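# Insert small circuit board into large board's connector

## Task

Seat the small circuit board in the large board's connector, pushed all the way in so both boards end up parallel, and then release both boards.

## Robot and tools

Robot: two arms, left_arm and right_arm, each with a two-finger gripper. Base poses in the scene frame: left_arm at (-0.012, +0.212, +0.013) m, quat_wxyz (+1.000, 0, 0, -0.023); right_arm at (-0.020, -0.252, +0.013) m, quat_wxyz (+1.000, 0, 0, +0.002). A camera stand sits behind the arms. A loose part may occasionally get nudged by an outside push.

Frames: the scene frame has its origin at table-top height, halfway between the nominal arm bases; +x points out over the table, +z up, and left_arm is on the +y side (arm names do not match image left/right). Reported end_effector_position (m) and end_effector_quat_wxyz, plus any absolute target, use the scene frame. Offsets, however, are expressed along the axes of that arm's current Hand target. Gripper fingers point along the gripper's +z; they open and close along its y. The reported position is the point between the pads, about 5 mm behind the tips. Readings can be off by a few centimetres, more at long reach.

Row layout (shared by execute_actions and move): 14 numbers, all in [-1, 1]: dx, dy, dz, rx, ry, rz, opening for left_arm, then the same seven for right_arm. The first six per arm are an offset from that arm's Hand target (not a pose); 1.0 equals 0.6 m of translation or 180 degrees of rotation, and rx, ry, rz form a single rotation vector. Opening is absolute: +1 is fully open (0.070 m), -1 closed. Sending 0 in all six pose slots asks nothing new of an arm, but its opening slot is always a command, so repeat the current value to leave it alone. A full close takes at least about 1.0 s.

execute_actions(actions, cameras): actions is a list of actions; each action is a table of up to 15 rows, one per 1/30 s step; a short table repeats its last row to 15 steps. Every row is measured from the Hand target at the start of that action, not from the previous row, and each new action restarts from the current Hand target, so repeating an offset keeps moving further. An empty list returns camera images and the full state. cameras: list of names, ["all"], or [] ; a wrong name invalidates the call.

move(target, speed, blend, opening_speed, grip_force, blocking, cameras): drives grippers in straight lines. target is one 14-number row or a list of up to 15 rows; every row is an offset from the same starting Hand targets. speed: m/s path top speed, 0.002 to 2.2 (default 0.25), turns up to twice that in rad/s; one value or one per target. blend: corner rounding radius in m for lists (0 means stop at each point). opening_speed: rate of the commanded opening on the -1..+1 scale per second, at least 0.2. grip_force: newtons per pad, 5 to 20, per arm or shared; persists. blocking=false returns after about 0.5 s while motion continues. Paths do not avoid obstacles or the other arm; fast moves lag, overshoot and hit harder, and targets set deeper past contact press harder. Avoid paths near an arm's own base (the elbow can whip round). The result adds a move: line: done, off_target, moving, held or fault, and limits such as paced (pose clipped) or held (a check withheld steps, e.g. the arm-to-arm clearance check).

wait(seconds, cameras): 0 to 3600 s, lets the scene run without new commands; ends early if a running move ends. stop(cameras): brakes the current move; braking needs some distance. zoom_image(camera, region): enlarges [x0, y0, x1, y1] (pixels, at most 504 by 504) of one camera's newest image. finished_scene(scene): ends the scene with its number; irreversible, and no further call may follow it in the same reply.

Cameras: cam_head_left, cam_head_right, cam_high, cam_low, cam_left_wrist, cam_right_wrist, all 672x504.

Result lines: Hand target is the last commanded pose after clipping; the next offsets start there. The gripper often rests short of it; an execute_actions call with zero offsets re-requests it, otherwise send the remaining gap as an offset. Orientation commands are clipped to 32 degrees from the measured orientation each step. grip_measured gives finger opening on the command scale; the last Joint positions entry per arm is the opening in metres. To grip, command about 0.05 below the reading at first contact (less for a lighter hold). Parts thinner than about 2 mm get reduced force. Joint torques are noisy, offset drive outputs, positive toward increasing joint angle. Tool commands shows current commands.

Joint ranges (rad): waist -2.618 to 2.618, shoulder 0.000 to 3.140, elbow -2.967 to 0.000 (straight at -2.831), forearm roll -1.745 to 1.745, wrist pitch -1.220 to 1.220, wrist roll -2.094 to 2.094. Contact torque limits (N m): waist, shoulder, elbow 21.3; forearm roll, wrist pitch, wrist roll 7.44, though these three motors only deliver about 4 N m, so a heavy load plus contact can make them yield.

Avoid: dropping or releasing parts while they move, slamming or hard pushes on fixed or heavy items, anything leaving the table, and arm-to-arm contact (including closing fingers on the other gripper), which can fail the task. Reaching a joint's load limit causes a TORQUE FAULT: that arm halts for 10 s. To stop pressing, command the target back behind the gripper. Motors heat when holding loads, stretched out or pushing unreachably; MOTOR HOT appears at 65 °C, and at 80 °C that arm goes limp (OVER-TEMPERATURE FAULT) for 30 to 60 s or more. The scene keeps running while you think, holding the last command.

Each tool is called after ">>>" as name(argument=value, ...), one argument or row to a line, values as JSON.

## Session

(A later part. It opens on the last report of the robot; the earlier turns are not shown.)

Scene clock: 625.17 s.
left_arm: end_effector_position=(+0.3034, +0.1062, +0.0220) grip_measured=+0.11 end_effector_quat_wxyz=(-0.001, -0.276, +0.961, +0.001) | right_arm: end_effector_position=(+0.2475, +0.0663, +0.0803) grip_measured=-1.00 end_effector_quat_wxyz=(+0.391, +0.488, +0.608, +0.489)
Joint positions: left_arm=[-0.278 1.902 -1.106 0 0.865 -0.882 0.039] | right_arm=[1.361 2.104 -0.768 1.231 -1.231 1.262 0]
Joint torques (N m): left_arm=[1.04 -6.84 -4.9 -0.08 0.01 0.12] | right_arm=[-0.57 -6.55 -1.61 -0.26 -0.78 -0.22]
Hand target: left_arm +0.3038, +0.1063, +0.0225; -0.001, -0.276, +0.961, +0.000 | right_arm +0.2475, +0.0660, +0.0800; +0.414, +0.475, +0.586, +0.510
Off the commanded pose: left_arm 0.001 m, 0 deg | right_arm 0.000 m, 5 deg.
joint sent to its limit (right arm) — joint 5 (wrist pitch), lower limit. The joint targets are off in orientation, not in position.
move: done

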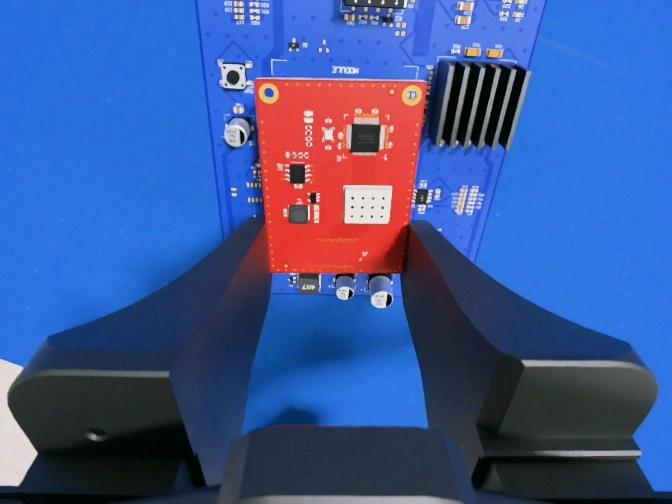

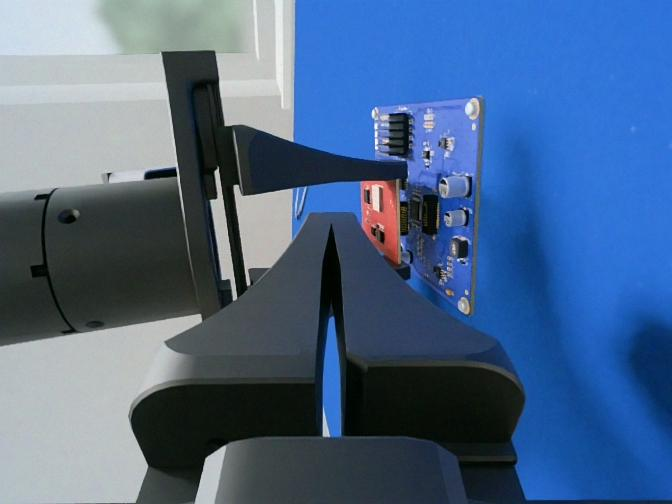

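>>> move(
  target=[0,0,0.0095,0,0,0,-0.03,0,0,0,0,0,0,-1],
  speed=0.03,
  cameras=["cam_left_wrist","cam_right_wrist"],
)

>>> zoom_image(
  camera="cam_right_wrist",
  region=[400, 190, 445, 235],
)

>>> move(
  target=[0,0,0,0,0,0,-0.03,-0.0476,0.0023,0.0404,0,0.1485,-0.0209,-1],
  speed=0.2,
  cameras=["cam_right_wrist"],
)

>>> zoom_image(
  camera="cam_right_wrist",
  region=[390, 195, 440, 245],
)

Scene clock: 632.27 s.
left_arm: end_effector_position=(+0.3042, +0.1059, +0.0172) grip_measured=+0.11 end_effector_quat_wxyz=(+0.000, -0.276, +0.961, +0.000) | right_arm: end_effector_position=(+0.2475, +0.0663, +0.0803) grip_measured=-1.00 end_effector_quat_wxyz=(+0.391, +0.488, +0.608, +0.489)
Joint positions: left_arm=[-0.278 1.912 -1.1 0 0.845 -0.882 0.039] | right_arm=[1.361 2.104 -0.768 1.231 -1.231 1.262 0]
Joint torques (N m): left_arm=[0.79 -5.54 -3.82 -0.07 -0.03 0.08] | right_arm=[-0.34 -6.41 -1.74 -0.2 -0.8 -0.28]
Hand target: left_arm +0.3038, +0.1063, +0.0168; -0.001, -0.276, +0.961, +0.000 | right_arm +0.2475, +0.0660, +0.0800; +0.414, +0.475, +0.586, +0.510
Off the commanded pose: left_arm 0.001 m, 0 deg | right_arm 0.000 m, 5 deg.
joint sent to its limit (right arm) — joint 5 (wrist pitch), lower limit. The joint targets are off in orientation, not in position.
move: done

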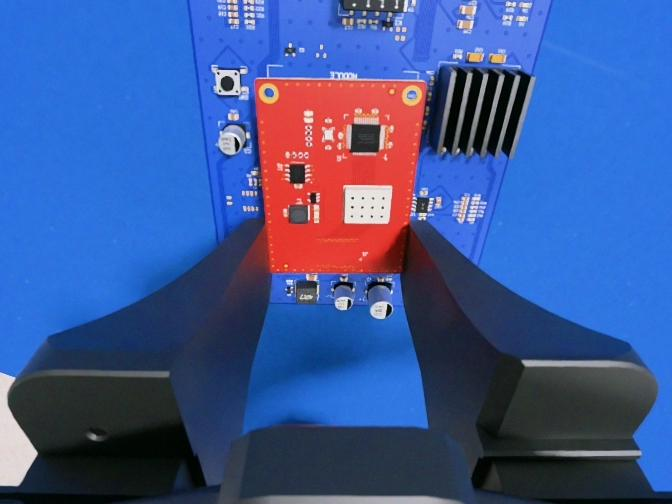

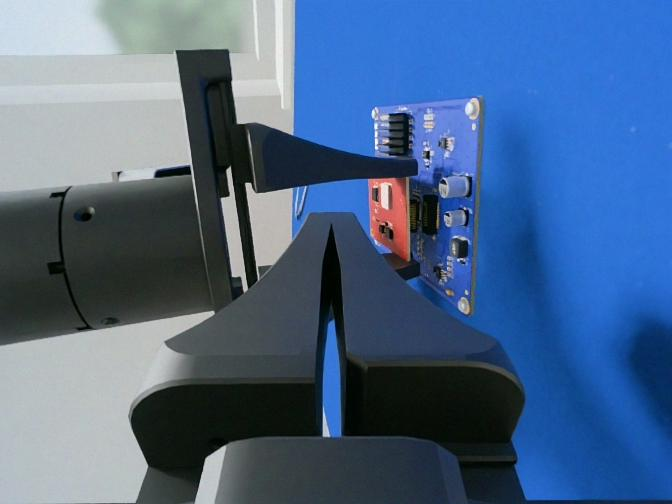

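Scaled by 11.200 from the camera's image (finer frame: 960x720).

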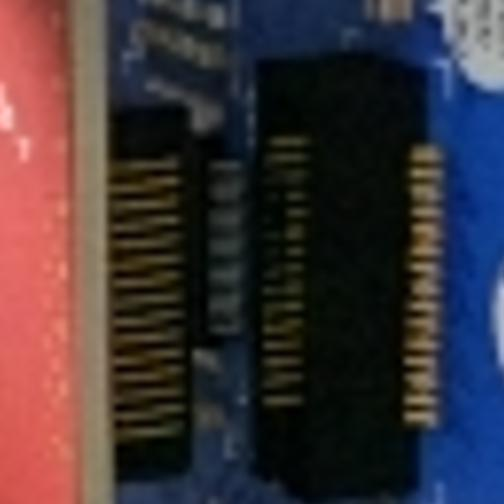

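Scene clock: 634.00 s.
left_arm: end_effector_position=(+0.3039, +0.1060, +0.0170) grip_measured=+0.11 end_effector_quat_wxyz=(+0.000, -0.276, +0.961, +0.000) | right_arm: end_effector_position=(+0.2774, +0.0432, +0.0786) grip_measured=-1.00 end_effector_quat_wxyz=(+0.270, +0.339, +0.705, +0.561)
Joint positions: left_arm=[-0.278 1.912 -1.099 0 0.845 -0.882 0.039] | right_arm=[0.892 2.01 -0.468 0.23 -1.231 1.542 0]
Joint torques (N m): left_arm=[0.71 -5.46 -3.82 -0.06 0.01 0.07] | right_arm=[0.11 -5.64 -0.66 0 -0.85 0.08]
Hand target: left_arm +0.3038, +0.1063, +0.0168; -0.001, -0.276, +0.961, +0.000 | right_arm +0.2770, +0.0430, +0.0781; +0.284, +0.325, +0.680, +0.592
Off the commanded pose: left_arm 0.000 m, 0 deg | right_arm 0.001 m, 5 deg.
joint sent to its limit (right arm) — joint 5 (wrist pitch), lower limit. The joint targets are off in orientation, not in position.
move: off_target (right_arm)

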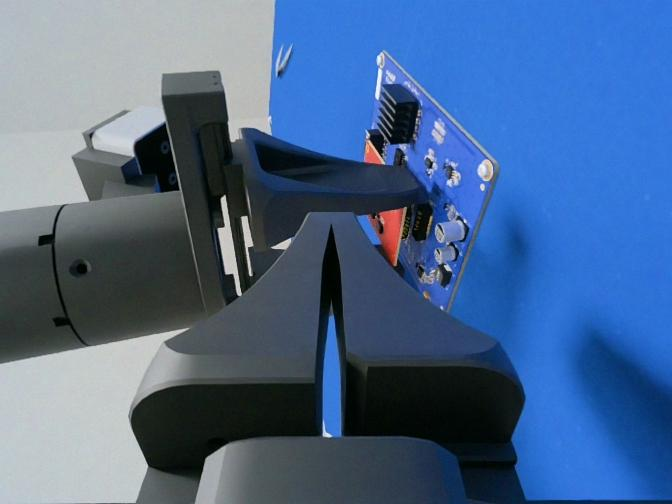

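Scaled by 10.080 from the camera's image (finer frame: 960x720).

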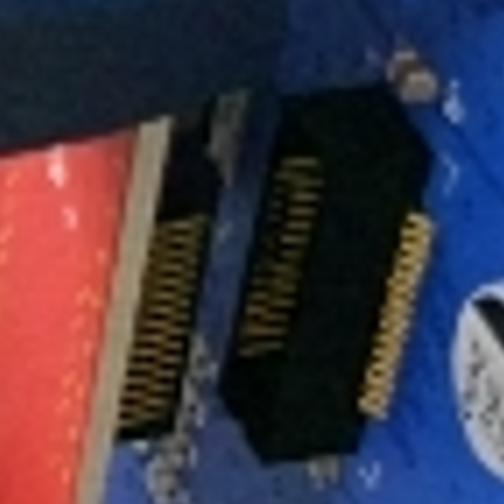

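>>> move(
  target=[-0.0007,0.0003,0.0045,0,0,0,-0.03,0,0,0,0,0,0,-1],
  speed=0.02,
  cameras=["cam_right_wrist"],
)

>>> zoom_image(
  camera="cam_right_wrist",
  region=[390, 195, 440, 245],
)

>>> move(
  target=[0,0,0,0,0,0,-0.03,0.0607,0.0013,-0.0147,0,-0.1485,0.0209,-1],
  speed=0.2,
  cameras=["cam_right_wrist"],
)

>>> zoom_image(
  camera="cam_right_wrist",
  region=[400, 190, 445, 235],
)

Scene clock: 641.23 s.
left_arm: end_effector_position=(+0.3040, +0.1066, +0.0141) grip_measured=+0.11 end_effector_quat_wxyz=(-0.001, -0.276, +0.961, +0.000) | right_arm: end_effector_position=(+0.2774, +0.0432, +0.0786) grip_measured=-1.00 end_effector_quat_wxyz=(+0.270, +0.339, +0.705, +0.561)
Joint positions: left_arm=[-0.277 1.919 -1.096 0 0.836 -0.88 0.039] | right_arm=[0.892 2.01 -0.468 0.23 -1.231 1.542 0]
Joint torques (N m): left_arm=[1.13 -6.23 -4.19 -0.03 -0.21 0.12] | right_arm=[0.22 -5.65 -0.68 -0.02 -0.88 0.14]
Hand target: left_arm +0.3040, +0.1066, +0.0141; -0.001, -0.276, +0.961, +0.000 | right_arm +0.2770, +0.0430, +0.0780; +0.284, +0.325, +0.680, +0.592
Off the commanded pose: left_arm 0.000 m, 0 deg | right_arm 0.001 m, 5 deg.
joint sent to its limit (right arm) — joint 5 (wrist pitch), lower limit. The joint targets are off in orientation, not in position.
move: done

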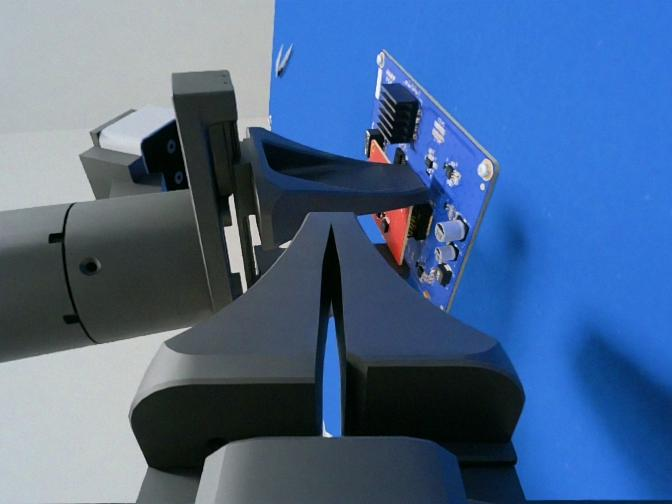

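Scaled by 10.080 from the camera's image (finer frame: 960x720).

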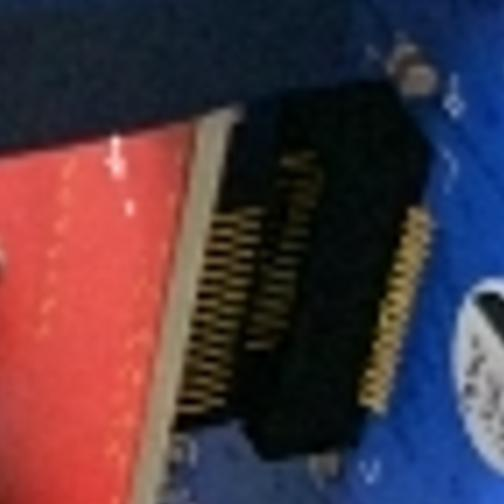

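Scene clock: 642.83 s.
left_arm: end_effector_position=(+0.3040, +0.1066, +0.0141) grip_measured=+0.11 end_effector_quat_wxyz=(-0.001, -0.276, +0.961, +0.000) | right_arm: end_effector_position=(+0.2475, +0.0665, +0.0807) grip_measured=-1.00 end_effector_quat_wxyz=(+0.390, +0.488, +0.608, +0.490)
Joint positions: left_arm=[-0.277 1.919 -1.096 0 0.836 -0.88 0.039] | right_arm=[1.361 2.103 -0.769 1.231 -1.231 1.262 0]
Joint torques (N m): left_arm=[1.03 -6.84 -5.53 -0.03 -0.26 0.13] | right_arm=[-0.56 -4.86 -1.19 -0.27 -0.8 0.12]
Hand target: left_arm +0.3040, +0.1066, +0.0141; -0.001, -0.276, +0.961, +0.000 | right_arm +0.2475, +0.0660, +0.0800; +0.414, +0.475, +0.586, +0.510
Off the commanded pose: left_arm 0.000 m, 0 deg | right_arm 0.001 m, 5 deg.
joint sent to its limit (right arm) — joint 5 (wrist pitch), lower limit. The joint targets are off in orientation, not in position.
move: off_target (right_arm)

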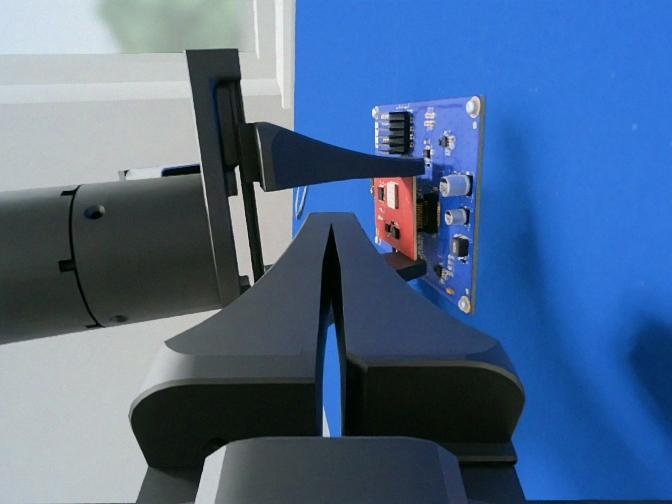

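Scaled by 11.200 from the camera's image (finer frame: 960x720).

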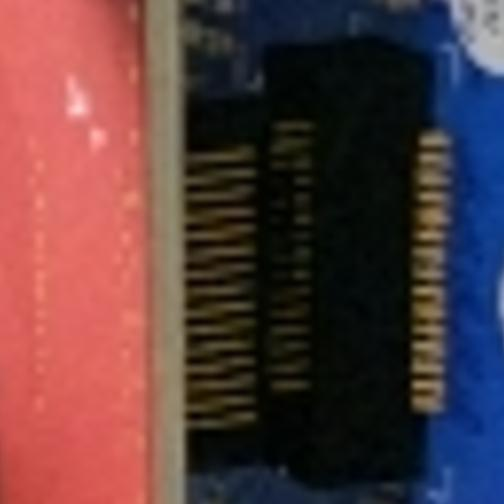

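>>> move(
  target=[-0.0005,0,0.0018,0,0,0,-0.03,-0.0476,0.0023,0.0404,0,0.1485,-0.0209,-1],
  speed=[0.1],
  cameras=["cam_right_wrist"],
)

>>> zoom_image(
  camera="cam_right_wrist",
  region=[390, 195, 440, 245],
)

Scene clock: 653.60 s.
left_arm: end_effector_position=(+0.3045, +0.1067, +0.0133) grip_measured=+0.11 end_effector_quat_wxyz=(+0.000, -0.276, +0.961, +0.000) | right_arm: end_effector_position=(+0.2773, +0.0432, +0.0782) grip_measured=-1.00 end_effector_quat_wxyz=(+0.270, +0.339, +0.706, +0.561)
Joint positions: left_arm=[-0.276 1.922 -1.096 0 0.832 -0.88 0.039] | right_arm=[0.891 2.011 -0.468 0.23 -1.23 1.542 0]
Joint torques (N m): left_arm=[1.03 -5.5 -3.73 0 -0.26 0.13] | right_arm=[-0.11 -5.84 -0.56 0.11 -0.83 0.05]
Hand target: left_arm +0.3043, +0.1068, +0.0131; -0.001, -0.276, +0.961, +0.000 | right_arm +0.2770, +0.0430, +0.0780; +0.284, +0.325, +0.680, +0.592
Off the commanded pose: left_arm 0.000 m, 0 deg | right_arm 0.000 m, 5 deg.
joint sent to its limit (right arm) — joint 5 (wrist pitch), lower limit. The joint targets are off in orientation, not in position.
move: off_target (right_arm)

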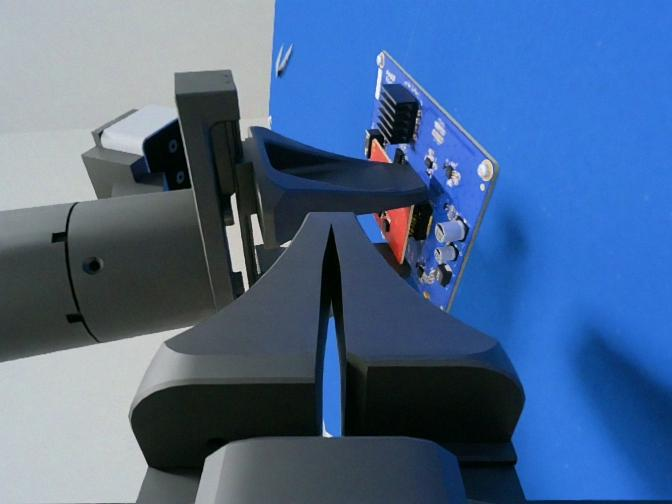

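Scaled by 10.080 from the camera's image (finer frame: 960x720).

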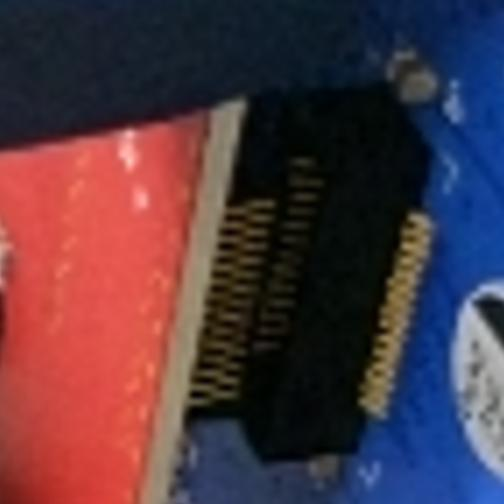

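>>> move(
  target=[0,0,0.0018,0,0,0,-0.03,0,0,0,0,0,0,-1],
  speed=0.01,
  cameras=["cam_right_wrist"],
)

>>> zoom_image(
  camera="cam_right_wrist",
  region=[390, 195, 440, 245],
)

Scene clock: 659.73 s.
left_arm: end_effector_position=(+0.3042, +0.1068, +0.0126) grip_measured=+0.11 end_effector_quat_wxyz=(+0.000, -0.276, +0.961, +0.000) | right_arm: end_effector_position=(+0.2773, +0.0432, +0.0782) grip_measured=-1.00 end_effector_quat_wxyz=(+0.270, +0.339, +0.706, +0.561)
Joint positions: left_arm=[-0.276 1.923 -1.094 0 0.83 -0.88 0.039] | right_arm=[0.891 2.011 -0.468 0.23 -1.23 1.542 0]
Joint torques (N m): left_arm=[1.06 -3.77 -3.13 0.04 -1.03 0.11] | right_arm=[0.34 -5.79 -0.84 0.14 -0.78 -0.04]
Hand target: left_arm +0.3043, +0.1068, +0.0120; -0.001, -0.276, +0.961, +0.000 | right_arm +0.2770, +0.0430, +0.0780; +0.284, +0.325, +0.680, +0.592
Off the commanded pose: left_arm 0.001 m, 0 deg | right_arm 0.000 m, 5 deg.
joint sent to its limit (right arm) — joint 5 (wrist pitch), lower limit. The joint targets are off in orientation, not in position.
move: done

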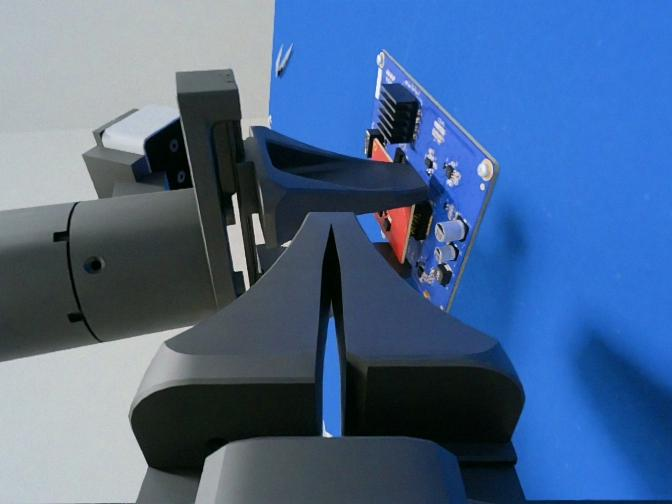

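Scaled by 10.080 from the camera's image (finer frame: 960x720).

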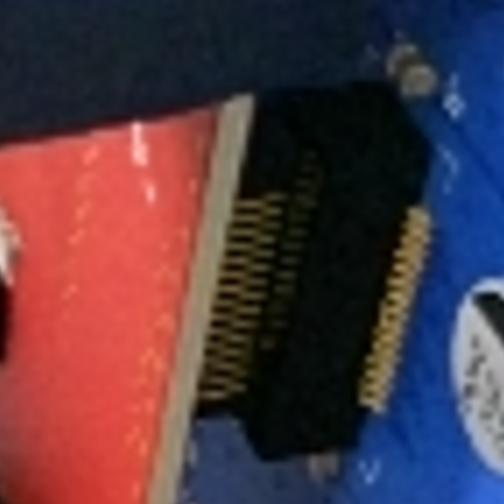

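>>> move(
  target=[0,0,0.0017,0,0,0,-0.03,0,0,0,0,0,0,-1],
  speed=0.01,
  cameras=["cam_right_wrist"],
)

>>> zoom_image(
  camera="cam_right_wrist",
  region=[390, 195, 440, 245],
)

Scene clock: 665.10 s.
left_arm: end_effector_position=(+0.3046, +0.1067, +0.0115) grip_measured=+0.11 end_effector_quat_wxyz=(+0.000, -0.276, +0.961, +0.000) | right_arm: end_effector_position=(+0.2773, +0.0432, +0.0782) grip_measured=-1.00 end_effector_quat_wxyz=(+0.270, +0.339, +0.706, +0.561)
Joint positions: left_arm=[-0.276 1.925 -1.093 0 0.825 -0.88 0.039] | right_arm=[0.891 2.011 -0.468 0.23 -1.23 1.542 0]
Joint torques (N m): left_arm=[0.99 -1.36 -0.92 0.11 -0.45 0.12] | right_arm=[0.09 -5.78 -0.87 0.15 -0.72 -0.29]
Hand target: left_arm +0.3043, +0.1068, +0.0110; -0.001, -0.276, +0.961, +0.000 | right_arm +0.2770, +0.0430, +0.0780; +0.284, +0.325, +0.680, +0.592
Off the commanded pose: left_arm 0.001 m, 0 deg | right_arm 0.000 m, 5 deg.
joint sent to its limit (right arm) — joint 5 (wrist pitch), lower limit. The joint targets are off in orientation, not in position.
move: done

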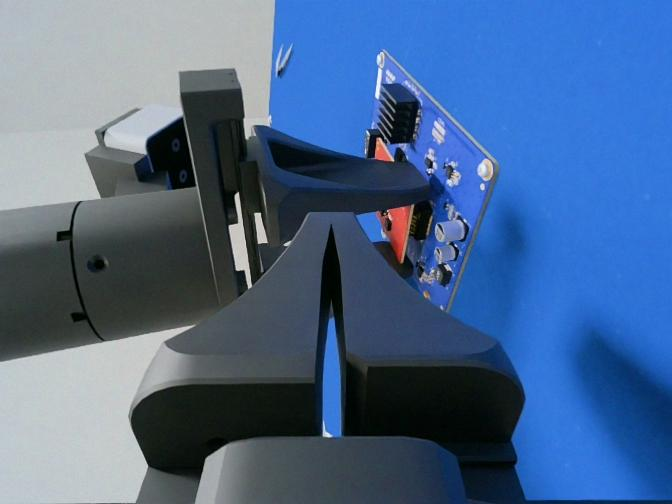

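Scaled by 10.080 from the camera's image (finer frame: 960x720).

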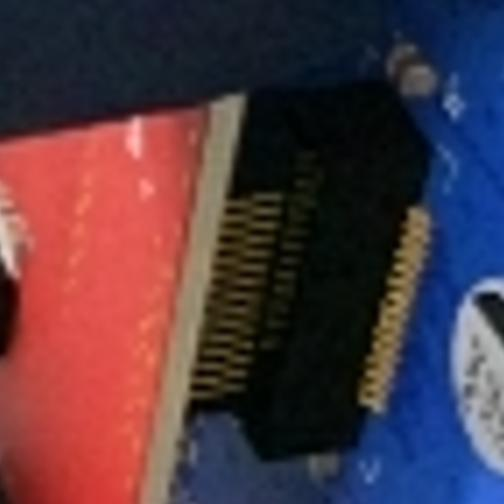

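>>> move(
  target=[
    [0,0,-0.0032,0,0,0,-0.03,0,0,0,0,0,0,-1],
    [0.0008,0,-0.0032,0,0,0,-0.03,0,0,0,0,0,0,-1],
  ],
  speed=0.02,
  cameras=["cam_right_wrist"],
)

>>> zoom_image(
  camera="cam_right_wrist",
  region=[390, 195, 440, 245],
)

>>> move(
  target=[0,0,0,0,0,0,-0.03,0.0607,0.0013,-0.0147,0,-0.1485,0.0209,-1],
  speed=0.2,
  cameras=["cam_right_wrist","cam_left_wrist"],
)

>>> zoom_image(
  camera="cam_right_wrist",
  region=[400, 190, 445, 235],
)

Scene clock: 677.47 s.
left_arm: end_effector_position=(+0.3027, +0.1073, +0.0121) grip_measured=+0.11 end_effector_quat_wxyz=(-0.002, -0.276, +0.961, +0.002) | right_arm: end_effector_position=(+0.2773, +0.0432, +0.0782) grip_measured=-1.00 end_effector_quat_wxyz=(+0.270, +0.339, +0.706, +0.561)
Joint positions: left_arm=[-0.276 1.922 -1.091 0 0.832 -0.88 0.039] | right_arm=[0.891 2.011 -0.468 0.23 -1.23 1.542 0]
Joint torques (N m): left_arm=[0.34 -6.89 -5.55 -0.07 -0.27 -0.23] | right_arm=[0.26 -5.19 -0.98 0.06 -0.75 -0.26]
Hand target: left_arm +0.3039, +0.1066, +0.0129; -0.001, -0.276, +0.961, +0.000 | right_arm +0.2770, +0.0430, +0.0780; +0.284, +0.325, +0.680, +0.592
Off the commanded pose: left_arm 0.002 m, 0 deg | right_arm 0.000 m, 5 deg.
joint sent to its limit (right arm) — joint 5 (wrist pitch), lower limit. The joint targets are off in orientation, not in position.
move: done

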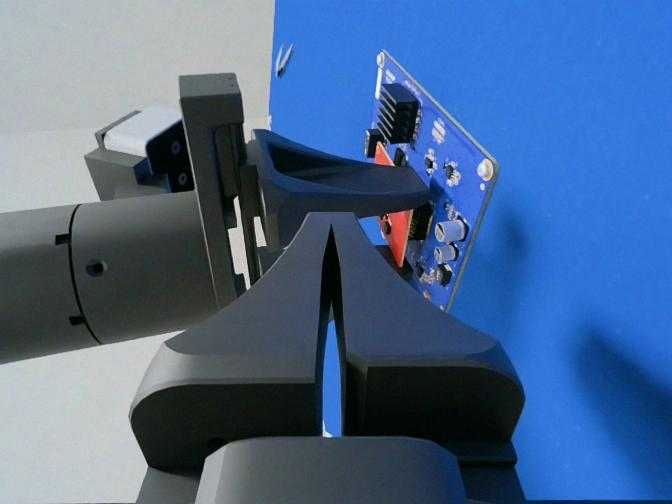

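Scaled by 10.080 from the camera's image (finer frame: 960x720).

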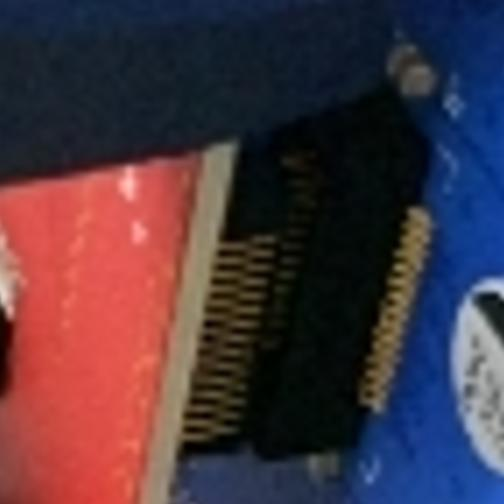

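Scene clock: 679.07 s.
left_arm: end_effector_position=(+0.3036, +0.1067, +0.0127) grip_measured=+0.11 end_effector_quat_wxyz=(-0.001, -0.276, +0.961, +0.001) | right_arm: end_effector_position=(+0.2474, +0.0665, +0.0802) grip_measured=-1.00 end_effector_quat_wxyz=(+0.390, +0.488, +0.608, +0.489)
Joint positions: left_arm=[-0.277 1.921 -1.093 0 0.831 -0.88 0.039] | right_arm=[1.361 2.104 -0.769 1.231 -1.23 1.263 0]
Joint torques (N m): left_arm=[0.21 -6.87 -5.42 -0.08 -0.26 -0.23] | right_arm=[-0.67 -4.67 -1.26 -0.25 -0.78 0.18]
Hand target: left_arm +0.3039, +0.1066, +0.0129; -0.001, -0.276, +0.961, +0.000 | right_arm +0.2474, +0.0660, +0.0800; +0.414, +0.475, +0.586, +0.510
Off the commanded pose: left_arm 0.000 m, 0 deg | right_arm 0.001 m, 5 deg.
joint sent to its limit (right arm) — joint 5 (wrist pitch), lower limit. The joint targets are off in orientation, not in position.
move: off_target (right_arm)
Images, in order (width x height): cam_left_wrist 672x504, cam_right_wrist 672x504.

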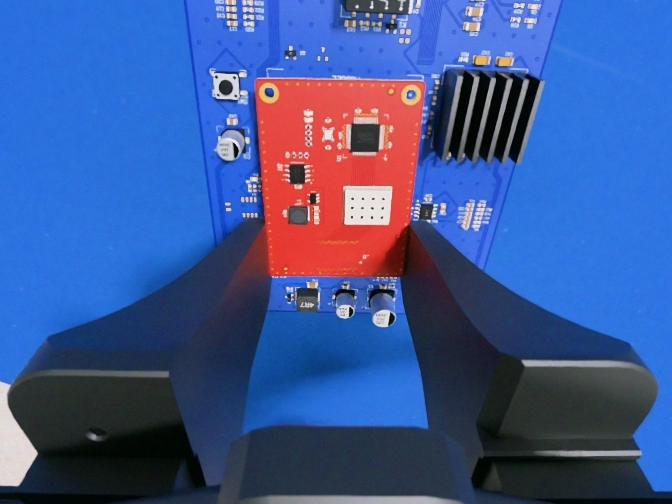

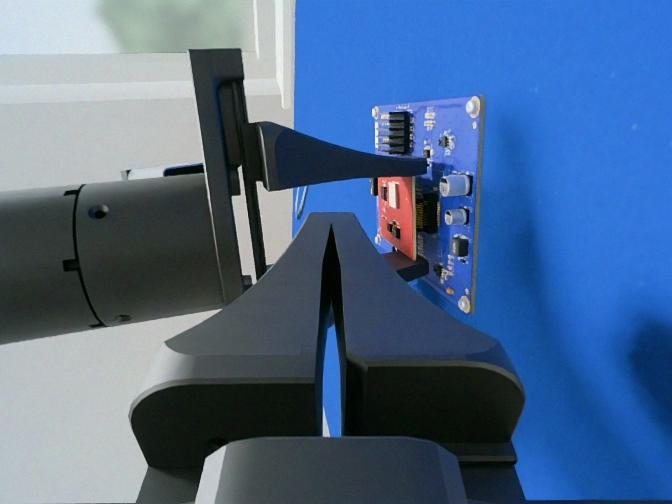

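Scaled by 11.200 from the camera's image (finer frame: 960x720).

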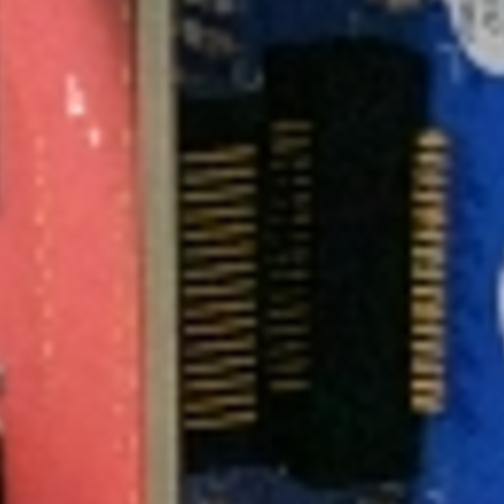

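>>> move(
  target=[
    [0,0,-0.0008,0,0,0,-0.03,0,0,0,0,0,0,-1],
    [0.0014,-0.0003,-0.0008,0,0,0,-0.03,0,0,0,0,0,0,-1],
  ],
  speed=0.02,
  cameras=["cam_right_wrist"],
)

>>> wait(
  seconds=1,
  cameras=["cam_right_wrist"],
)

>>> zoom_image(
  camera="cam_right_wrist",
  region=[400, 190, 445, 235],
)

Scene clock: 697.83 s.
left_arm: end_effector_position=(+0.3040, +0.1059, +0.0136) grip_measured=+0.11 end_effector_quat_wxyz=(+0.000, -0.276, +0.961, +0.000) | right_arm: end_effector_position=(+0.2474, +0.0663, +0.0801) grip_measured=-1.00 end_effector_quat_wxyz=(+0.390, +0.488, +0.609, +0.489)
Joint positions: left_arm=[-0.279 1.919 -1.094 0 0.831 -0.883 0.039] | right_arm=[1.361 2.104 -0.768 1.231 -1.23 1.263 0]
Joint torques (N m): left_arm=[0.43 -6.73 -3.92 -0.01 -0.12 -0.13] | right_arm=[-0.67 -5.27 -0.96 -0.13 -0.85 0.11]
Hand target: left_arm +0.3033, +0.1060, +0.0134; -0.001, -0.276, +0.961, +0.000 | right_arm +0.2475, +0.0660, +0.0800; +0.414, +0.475, +0.586, +0.510
Off the commanded pose: left_arm 0.001 m, 0 deg | right_arm 0.000 m, 5 deg.
joint sent to its limit (right arm) — joint 5 (wrist pitch), lower limit. The joint targets are off in orientation, not in position.
move: done

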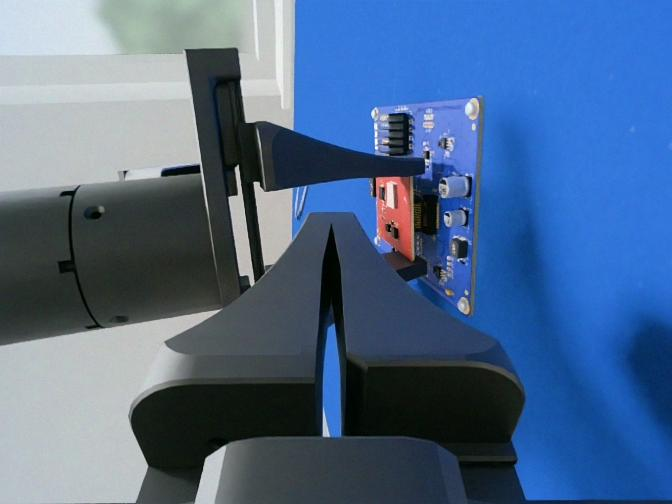

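Scene clock: 698.83 s.
left_arm: end_effector_position=(+0.3037, +0.1060, +0.0134) grip_measured=+0.11 end_effector_quat_wxyz=(+0.000, -0.276, +0.961, +0.000) | right_arm: end_effector_position=(+0.2474, +0.0663, +0.0801) grip_measured=-1.00 end_effector_quat_wxyz=(+0.390, +0.488, +0.609, +0.489)
Joint positions: left_arm=[-0.279 1.919 -1.093 0 0.831 -0.883 0.039] | right_arm=[1.361 2.104 -0.768 1.231 -1.23 1.263 0]
Joint torques (N m): left_arm=[0.86 -6.52 -3.76 0.13 -0.18 0.13] | right_arm=[-0.65 -4.95 -0.65 -0.05 -0.81 0.06]
Hand target: left_arm +0.3033, +0.1060, +0.0134; -0.001, -0.276, +0.961, +0.000 | right_arm +0.2475, +0.0660, +0.0800; +0.414, +0.475, +0.586, +0.510
Tool commands: left_gripper/opening=-0.03 right_gripper/opening=-1.0
Off the commanded pose: left_arm 0.000 m, 0 deg | right_arm 0.000 m, 5 deg.
wait: 1.00 s; at rest by 0.17 s

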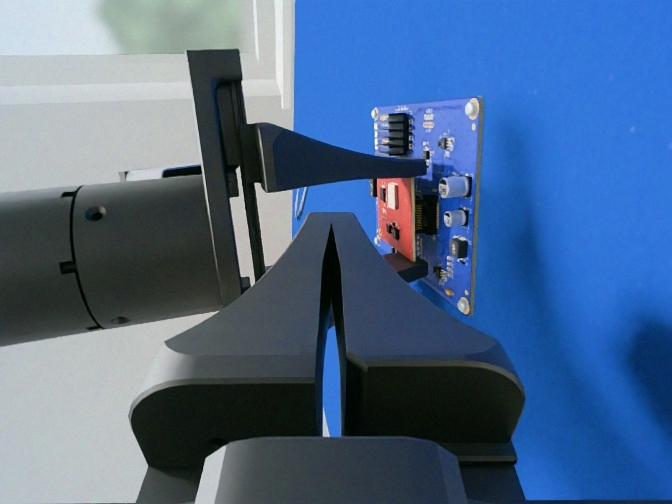

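Scaled by 11.200 from the camera's image (finer frame: 960x720).

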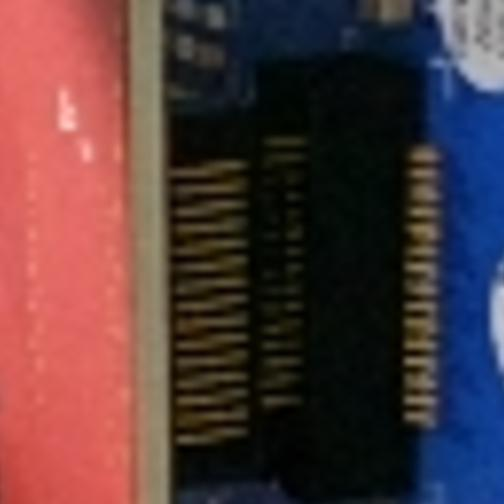

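>>> move(
  target=[0,0,0,0,0,0,-0.03,-0.0476,0.0023,0.0404,0,0.1485,-0.0209,-1],
  speed=0.2,
  cameras=["cam_right_wrist"],
)

>>> zoom_image(
  camera="cam_right_wrist",
  region=[390, 195, 440, 245],
)

>>> zoom_image(
  camera="cam_right_wrist",
  region=[405, 205, 435, 235],
)

Scene clock: 719.00 s.
left_arm: end_effector_position=(+0.3037, +0.1060, +0.0134) grip_measured=+0.11 end_effector_quat_wxyz=(+0.000, -0.276, +0.961, +0.000) | right_arm: end_effector_position=(+0.2773, +0.0432, +0.0781) grip_measured=-1.00 end_effector_quat_wxyz=(+0.270, +0.339, +0.706, +0.560)
Joint positions: left_arm=[-0.279 1.919 -1.093 0 0.831 -0.883 0.039] | right_arm=[0.892 2.011 -0.468 0.23 -1.23 1.542 0]
Joint torques (N m): left_arm=[1.01 -5.64 -3.76 0.13 -0.26 0.12] | right_arm=[-0.01 -5.68 -0.71 -0.01 -0.83 0.1]
Hand target: left_arm +0.3033, +0.1060, +0.0134; -0.001, -0.276, +0.961, +0.000 | right_arm +0.2770, +0.0430, +0.0780; +0.284, +0.325, +0.680, +0.592
Off the commanded pose: left_arm 0.000 m, 0 deg | right_arm 0.000 m, 5 deg.
joint sent to its limit (right arm) — joint 5 (wrist pitch), lower limit. The joint targets are off in orientation, not in position.
move: off_target (right_arm)

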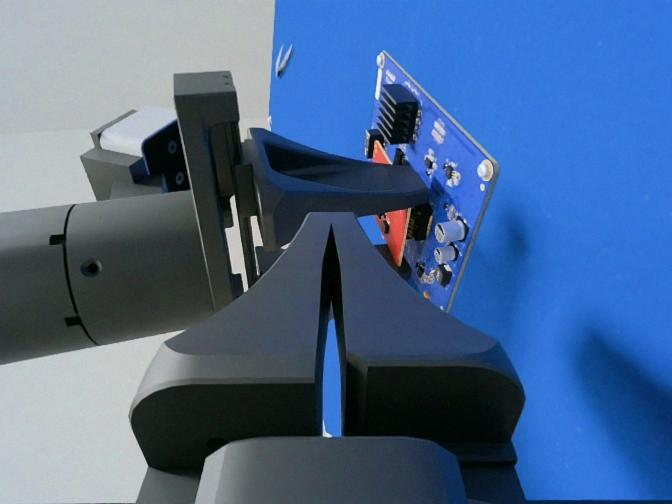

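Scaled by 10.080 from the camera's image (finer frame: 960x720).

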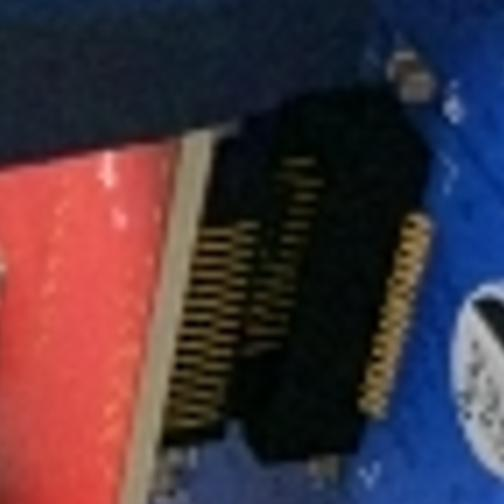

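Scaled by 16.800 from the camera's image (finer frame: 960x720).

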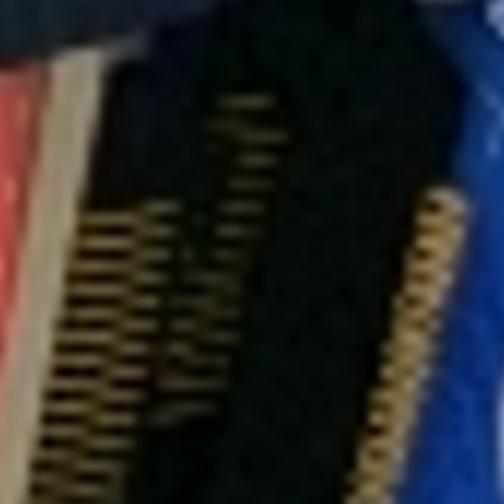

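>>> move(
  target=[0,-0.0001,0.0022,0,0,0,-0.03,0,0,0,0,0,0,-1],
  speed=0.01,
)

>>> wait(
  seconds=0.5,
  cameras=["cam_right_wrist"],
)

>>> zoom_image(
  camera="cam_right_wrist",
  region=[390, 195, 440, 245],
)

Scene clock: 736.20 s.
left_arm: end_effector_position=(+0.3035, +0.1060, +0.0120) grip_measured=+0.11 end_effector_quat_wxyz=(+0.000, -0.276, +0.961, +0.000) | right_arm: end_effector_position=(+0.2773, +0.0432, +0.0781) grip_measured=-1.00 end_effector_quat_wxyz=(+0.270, +0.339, +0.706, +0.560)
Joint positions: left_arm=[-0.279 1.922 -1.091 0 0.827 -0.883 0.039] | right_arm=[0.892 2.011 -0.468 0.23 -1.23 1.542 0]
Joint torques (N m): left_arm=[0.92 -5.83 -3.95 0.13 -0.12 0.07] | right_arm=[0.12 -5.88 -0.82 -0.05 -0.81 0.11]
Hand target: left_arm +0.3033, +0.1059, +0.0120; -0.001, -0.276, +0.961, +0.000 | right_arm +0.2770, +0.0430, +0.0780; +0.284, +0.325, +0.680, +0.592
Off the commanded pose: left_arm 0.000 m, 0 deg | right_arm 0.000 m, 5 deg.
joint sent to its limit (right arm) — joint 5 (wrist pitch), lower limit. The joint targets are off in orientation, not in position.
move: done

Scene clock: 736.70 s.
left_arm: end_effector_position=(+0.3035, +0.1060, +0.0120) grip_measured=+0.11 end_effector_quat_wxyz=(+0.000, -0.276, +0.961, +0.000) | right_arm: end_effector_position=(+0.2773, +0.0432, +0.0781) grip_measured=-1.00 end_effector_quat_wxyz=(+0.270, +0.339, +0.706, +0.560)
Joint positions: left_arm=[-0.279 1.922 -1.091 0 0.827 -0.883 0.039] | right_arm=[0.892 2.011 -0.468 0.23 -1.23 1.542 0]
Joint torques (N m): left_arm=[0.78 -6.26 -4.17 0.12 0.02 0.02] | right_arm=[0.34 -5.54 -0.81 -0.01 -0.89 0.12]
Hand target: left_arm +0.3033, +0.1059, +0.0120; -0.001, -0.276, +0.961, +0.000 | right_arm +0.2770, +0.0430, +0.0780; +0.284, +0.325, +0.680, +0.592
Tool commands: left_gripper/opening=-0.03 right_gripper/opening=-1.0
Off the commanded pose: left_arm 0.000 m, 0 deg | right_arm 0.000 m, 5 deg.
wait: 0.50 s; at rest by 0.17 s

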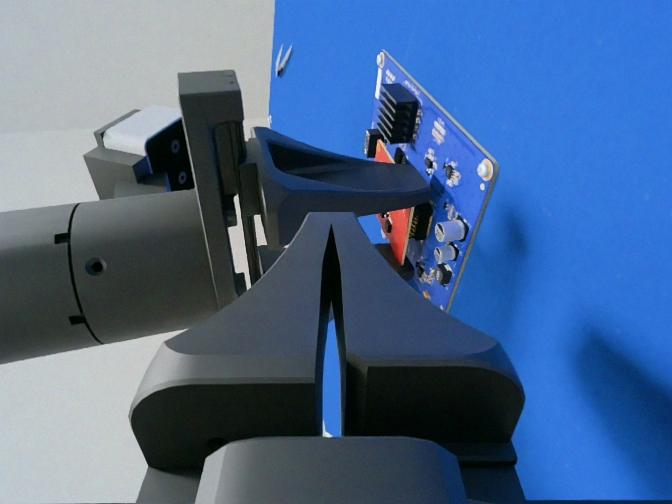

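Scaled by 10.080 from the camera's image (finer frame: 960x720).

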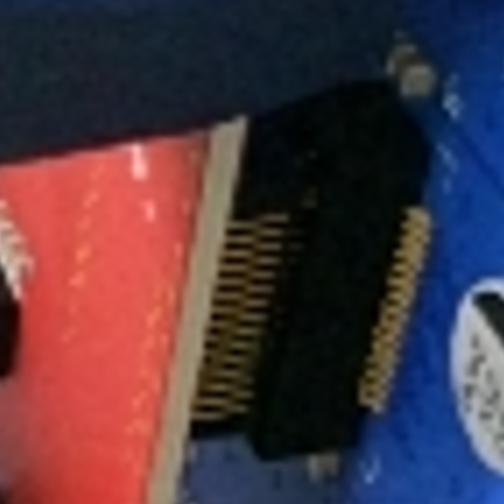

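>>> move(
  target=[0,0,0.001,0,0,0,-0.03,0,0,0,0,0,0,-1],
  speed=0.01,
  cameras=["cam_right_wrist"],
)

>>> zoom_image(
  camera="cam_right_wrist",
  region=[390, 195, 440, 245],
)

Scene clock: 739.57 s.
left_arm: end_effector_position=(+0.3037, +0.1060, +0.0120) grip_measured=+0.11 end_effector_quat_wxyz=(+0.000, -0.276, +0.961, +0.000) | right_arm: end_effector_position=(+0.2773, +0.0432, +0.0781) grip_measured=-1.00 end_effector_quat_wxyz=(+0.270, +0.339, +0.706, +0.560)
Joint positions: left_arm=[-0.279 1.922 -1.091 0 0.826 -0.883 0.039] | right_arm=[0.892 2.011 -0.468 0.23 -1.23 1.542 0]
Joint torques (N m): left_arm=[0.23 -5.5 -3.92 0.11 -0.25 -0.24] | right_arm=[0.18 -5.71 -0.69 -0.02 -0.81 0.08]
Hand target: left_arm +0.3033, +0.1059, +0.0114; -0.001, -0.276, +0.961, +0.000 | right_arm +0.2770, +0.0430, +0.0780; +0.284, +0.325, +0.680, +0.592
Off the commanded pose: left_arm 0.001 m, 0 deg | right_arm 0.000 m, 5 deg.
joint sent to its limit (right arm) — joint 5 (wrist pitch), lower limit. The joint targets are off in orientation, not in position.
move: done

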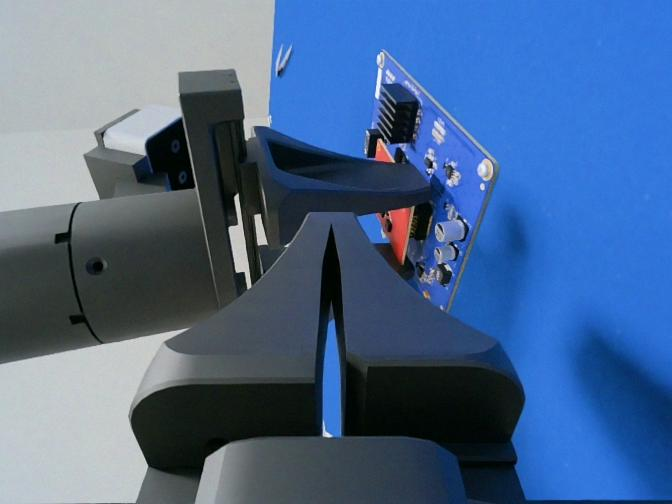

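Scaled by 10.080 from the camera's image (finer frame: 960x720).

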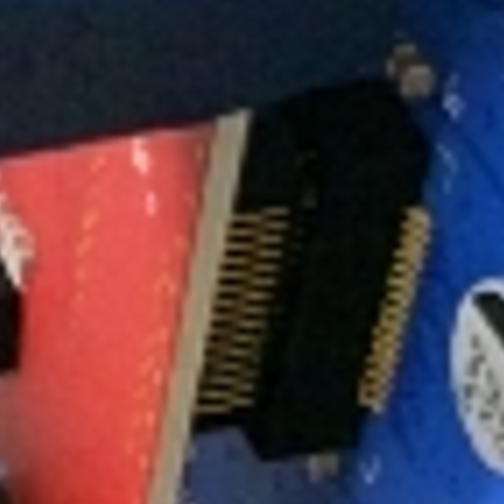

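>>> move(
  target=[0,0,0.001,0,0,0,-0.03,0,0,0,0,0,0,-1],
  speed=0.01,
  cameras=["cam_right_wrist"],
)

>>> zoom_image(
  camera="cam_right_wrist",
  region=[405, 205, 435, 235],
)

Scene clock: 743.50 s.
left_arm: end_effector_position=(+0.3040, +0.1059, +0.0112) grip_measured=+0.11 end_effector_quat_wxyz=(+0.000, -0.276, +0.961, +0.000) | right_arm: end_effector_position=(+0.2773, +0.0432, +0.0781) grip_measured=-1.00 end_effector_quat_wxyz=(+0.270, +0.339, +0.706, +0.560)
Joint positions: left_arm=[-0.279 1.924 -1.09 0 0.822 -0.883 0.039] | right_arm=[0.892 2.011 -0.468 0.23 -1.23 1.542 0]
Joint torques (N m): left_arm=[0.19 -4.74 -3.01 -0.12 0.22 -0.23] | right_arm=[-0.03 -5.76 -0.94 -0.07 -0.81 -0.03]
Hand target: left_arm +0.3033, +0.1059, +0.0108; -0.001, -0.276, +0.961, +0.000 | right_arm +0.2770, +0.0430, +0.0780; +0.284, +0.325, +0.680, +0.592
Off the commanded pose: left_arm 0.001 m, 0 deg | right_arm 0.000 m, 5 deg.
joint sent to its limit (right arm) — joint 5 (wrist pitch), lower limit. The joint targets are off in orientation, not in position.
move: done

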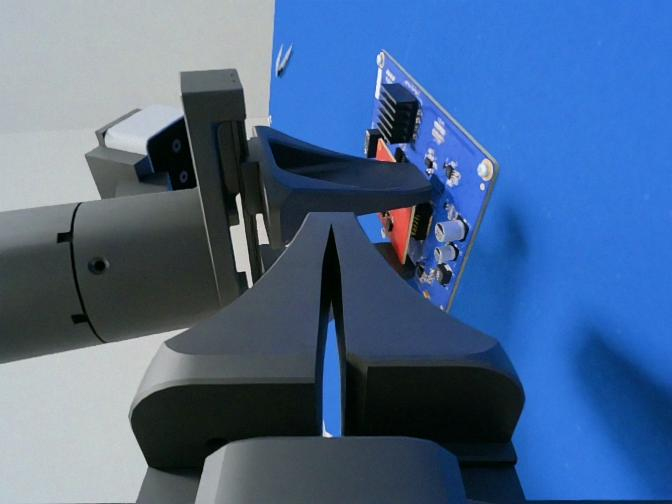

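Scaled by 16.800 from the camera's image (finer frame: 960x720).

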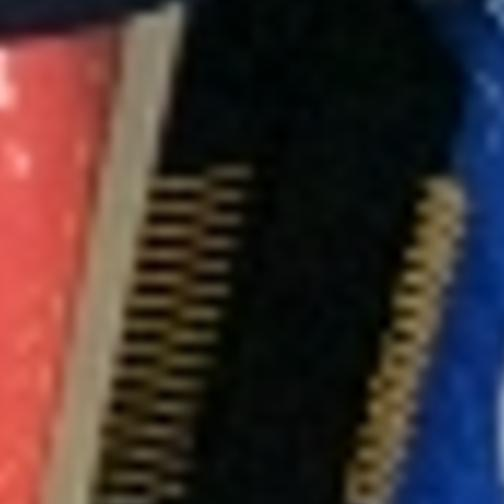

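>>> move(
  target=[0,0,0.001,0,0,0,-0.03,0,0,0,0,0,0,-1],
  speed=0.01,
  cameras=["cam_right_wrist"],
)

>>> zoom_image(
  camera="cam_right_wrist",
  region=[405, 205, 435, 235],
)

Scene clock: 749.43 s.
left_arm: end_effector_position=(+0.3034, +0.1061, +0.0106) grip_measured=+0.11 end_effector_quat_wxyz=(+0.000, -0.276, +0.961, +0.000) | right_arm: end_effector_position=(+0.2773, +0.0432, +0.0781) grip_measured=-1.00 end_effector_quat_wxyz=(+0.270, +0.339, +0.706, +0.560)
Joint positions: left_arm=[-0.279 1.925 -1.088 0 0.821 -0.883 0.039] | right_arm=[0.892 2.011 -0.468 0.23 -1.23 1.542 0]
Joint torques (N m): left_arm=[0.05 -1.99 0.23 -0.48 1 -0.21] | right_arm=[-0.59 -5.6 -0.71 0.03 -0.8 -0.1]
Hand target: left_arm +0.3033, +0.1059, +0.0102; -0.001, -0.276, +0.961, +0.000 | right_arm +0.2770, +0.0430, +0.0780; +0.284, +0.325, +0.680, +0.592
Off the commanded pose: left_arm 0.000 m, 0 deg | right_arm 0.000 m, 5 deg.
joint sent to its limit (right arm) — joint 5 (wrist pitch), lower limit. The joint targets are off in orientation, not in position.
move: done

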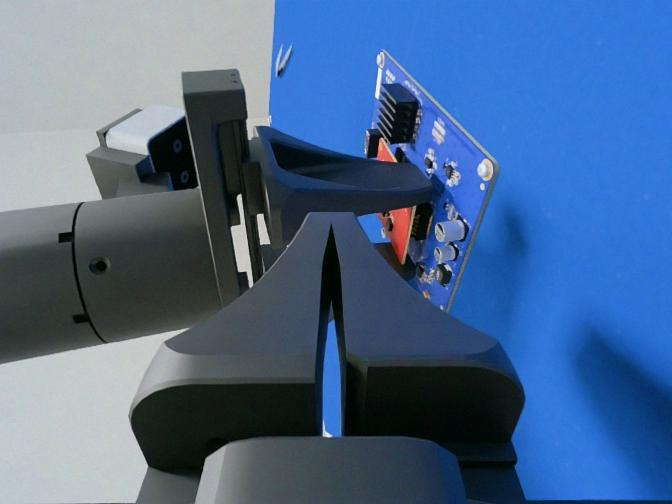

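Scaled by 16.800 from the camera's image (finer frame: 960x720).

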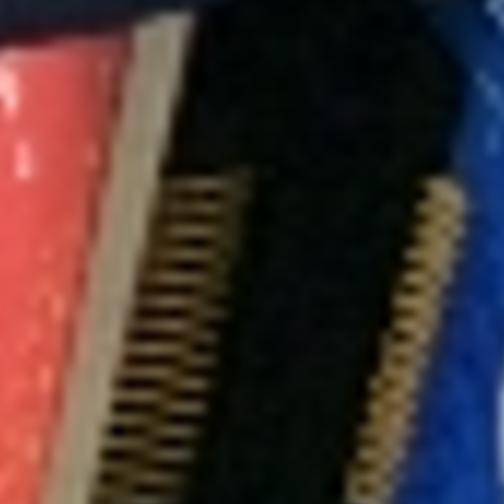

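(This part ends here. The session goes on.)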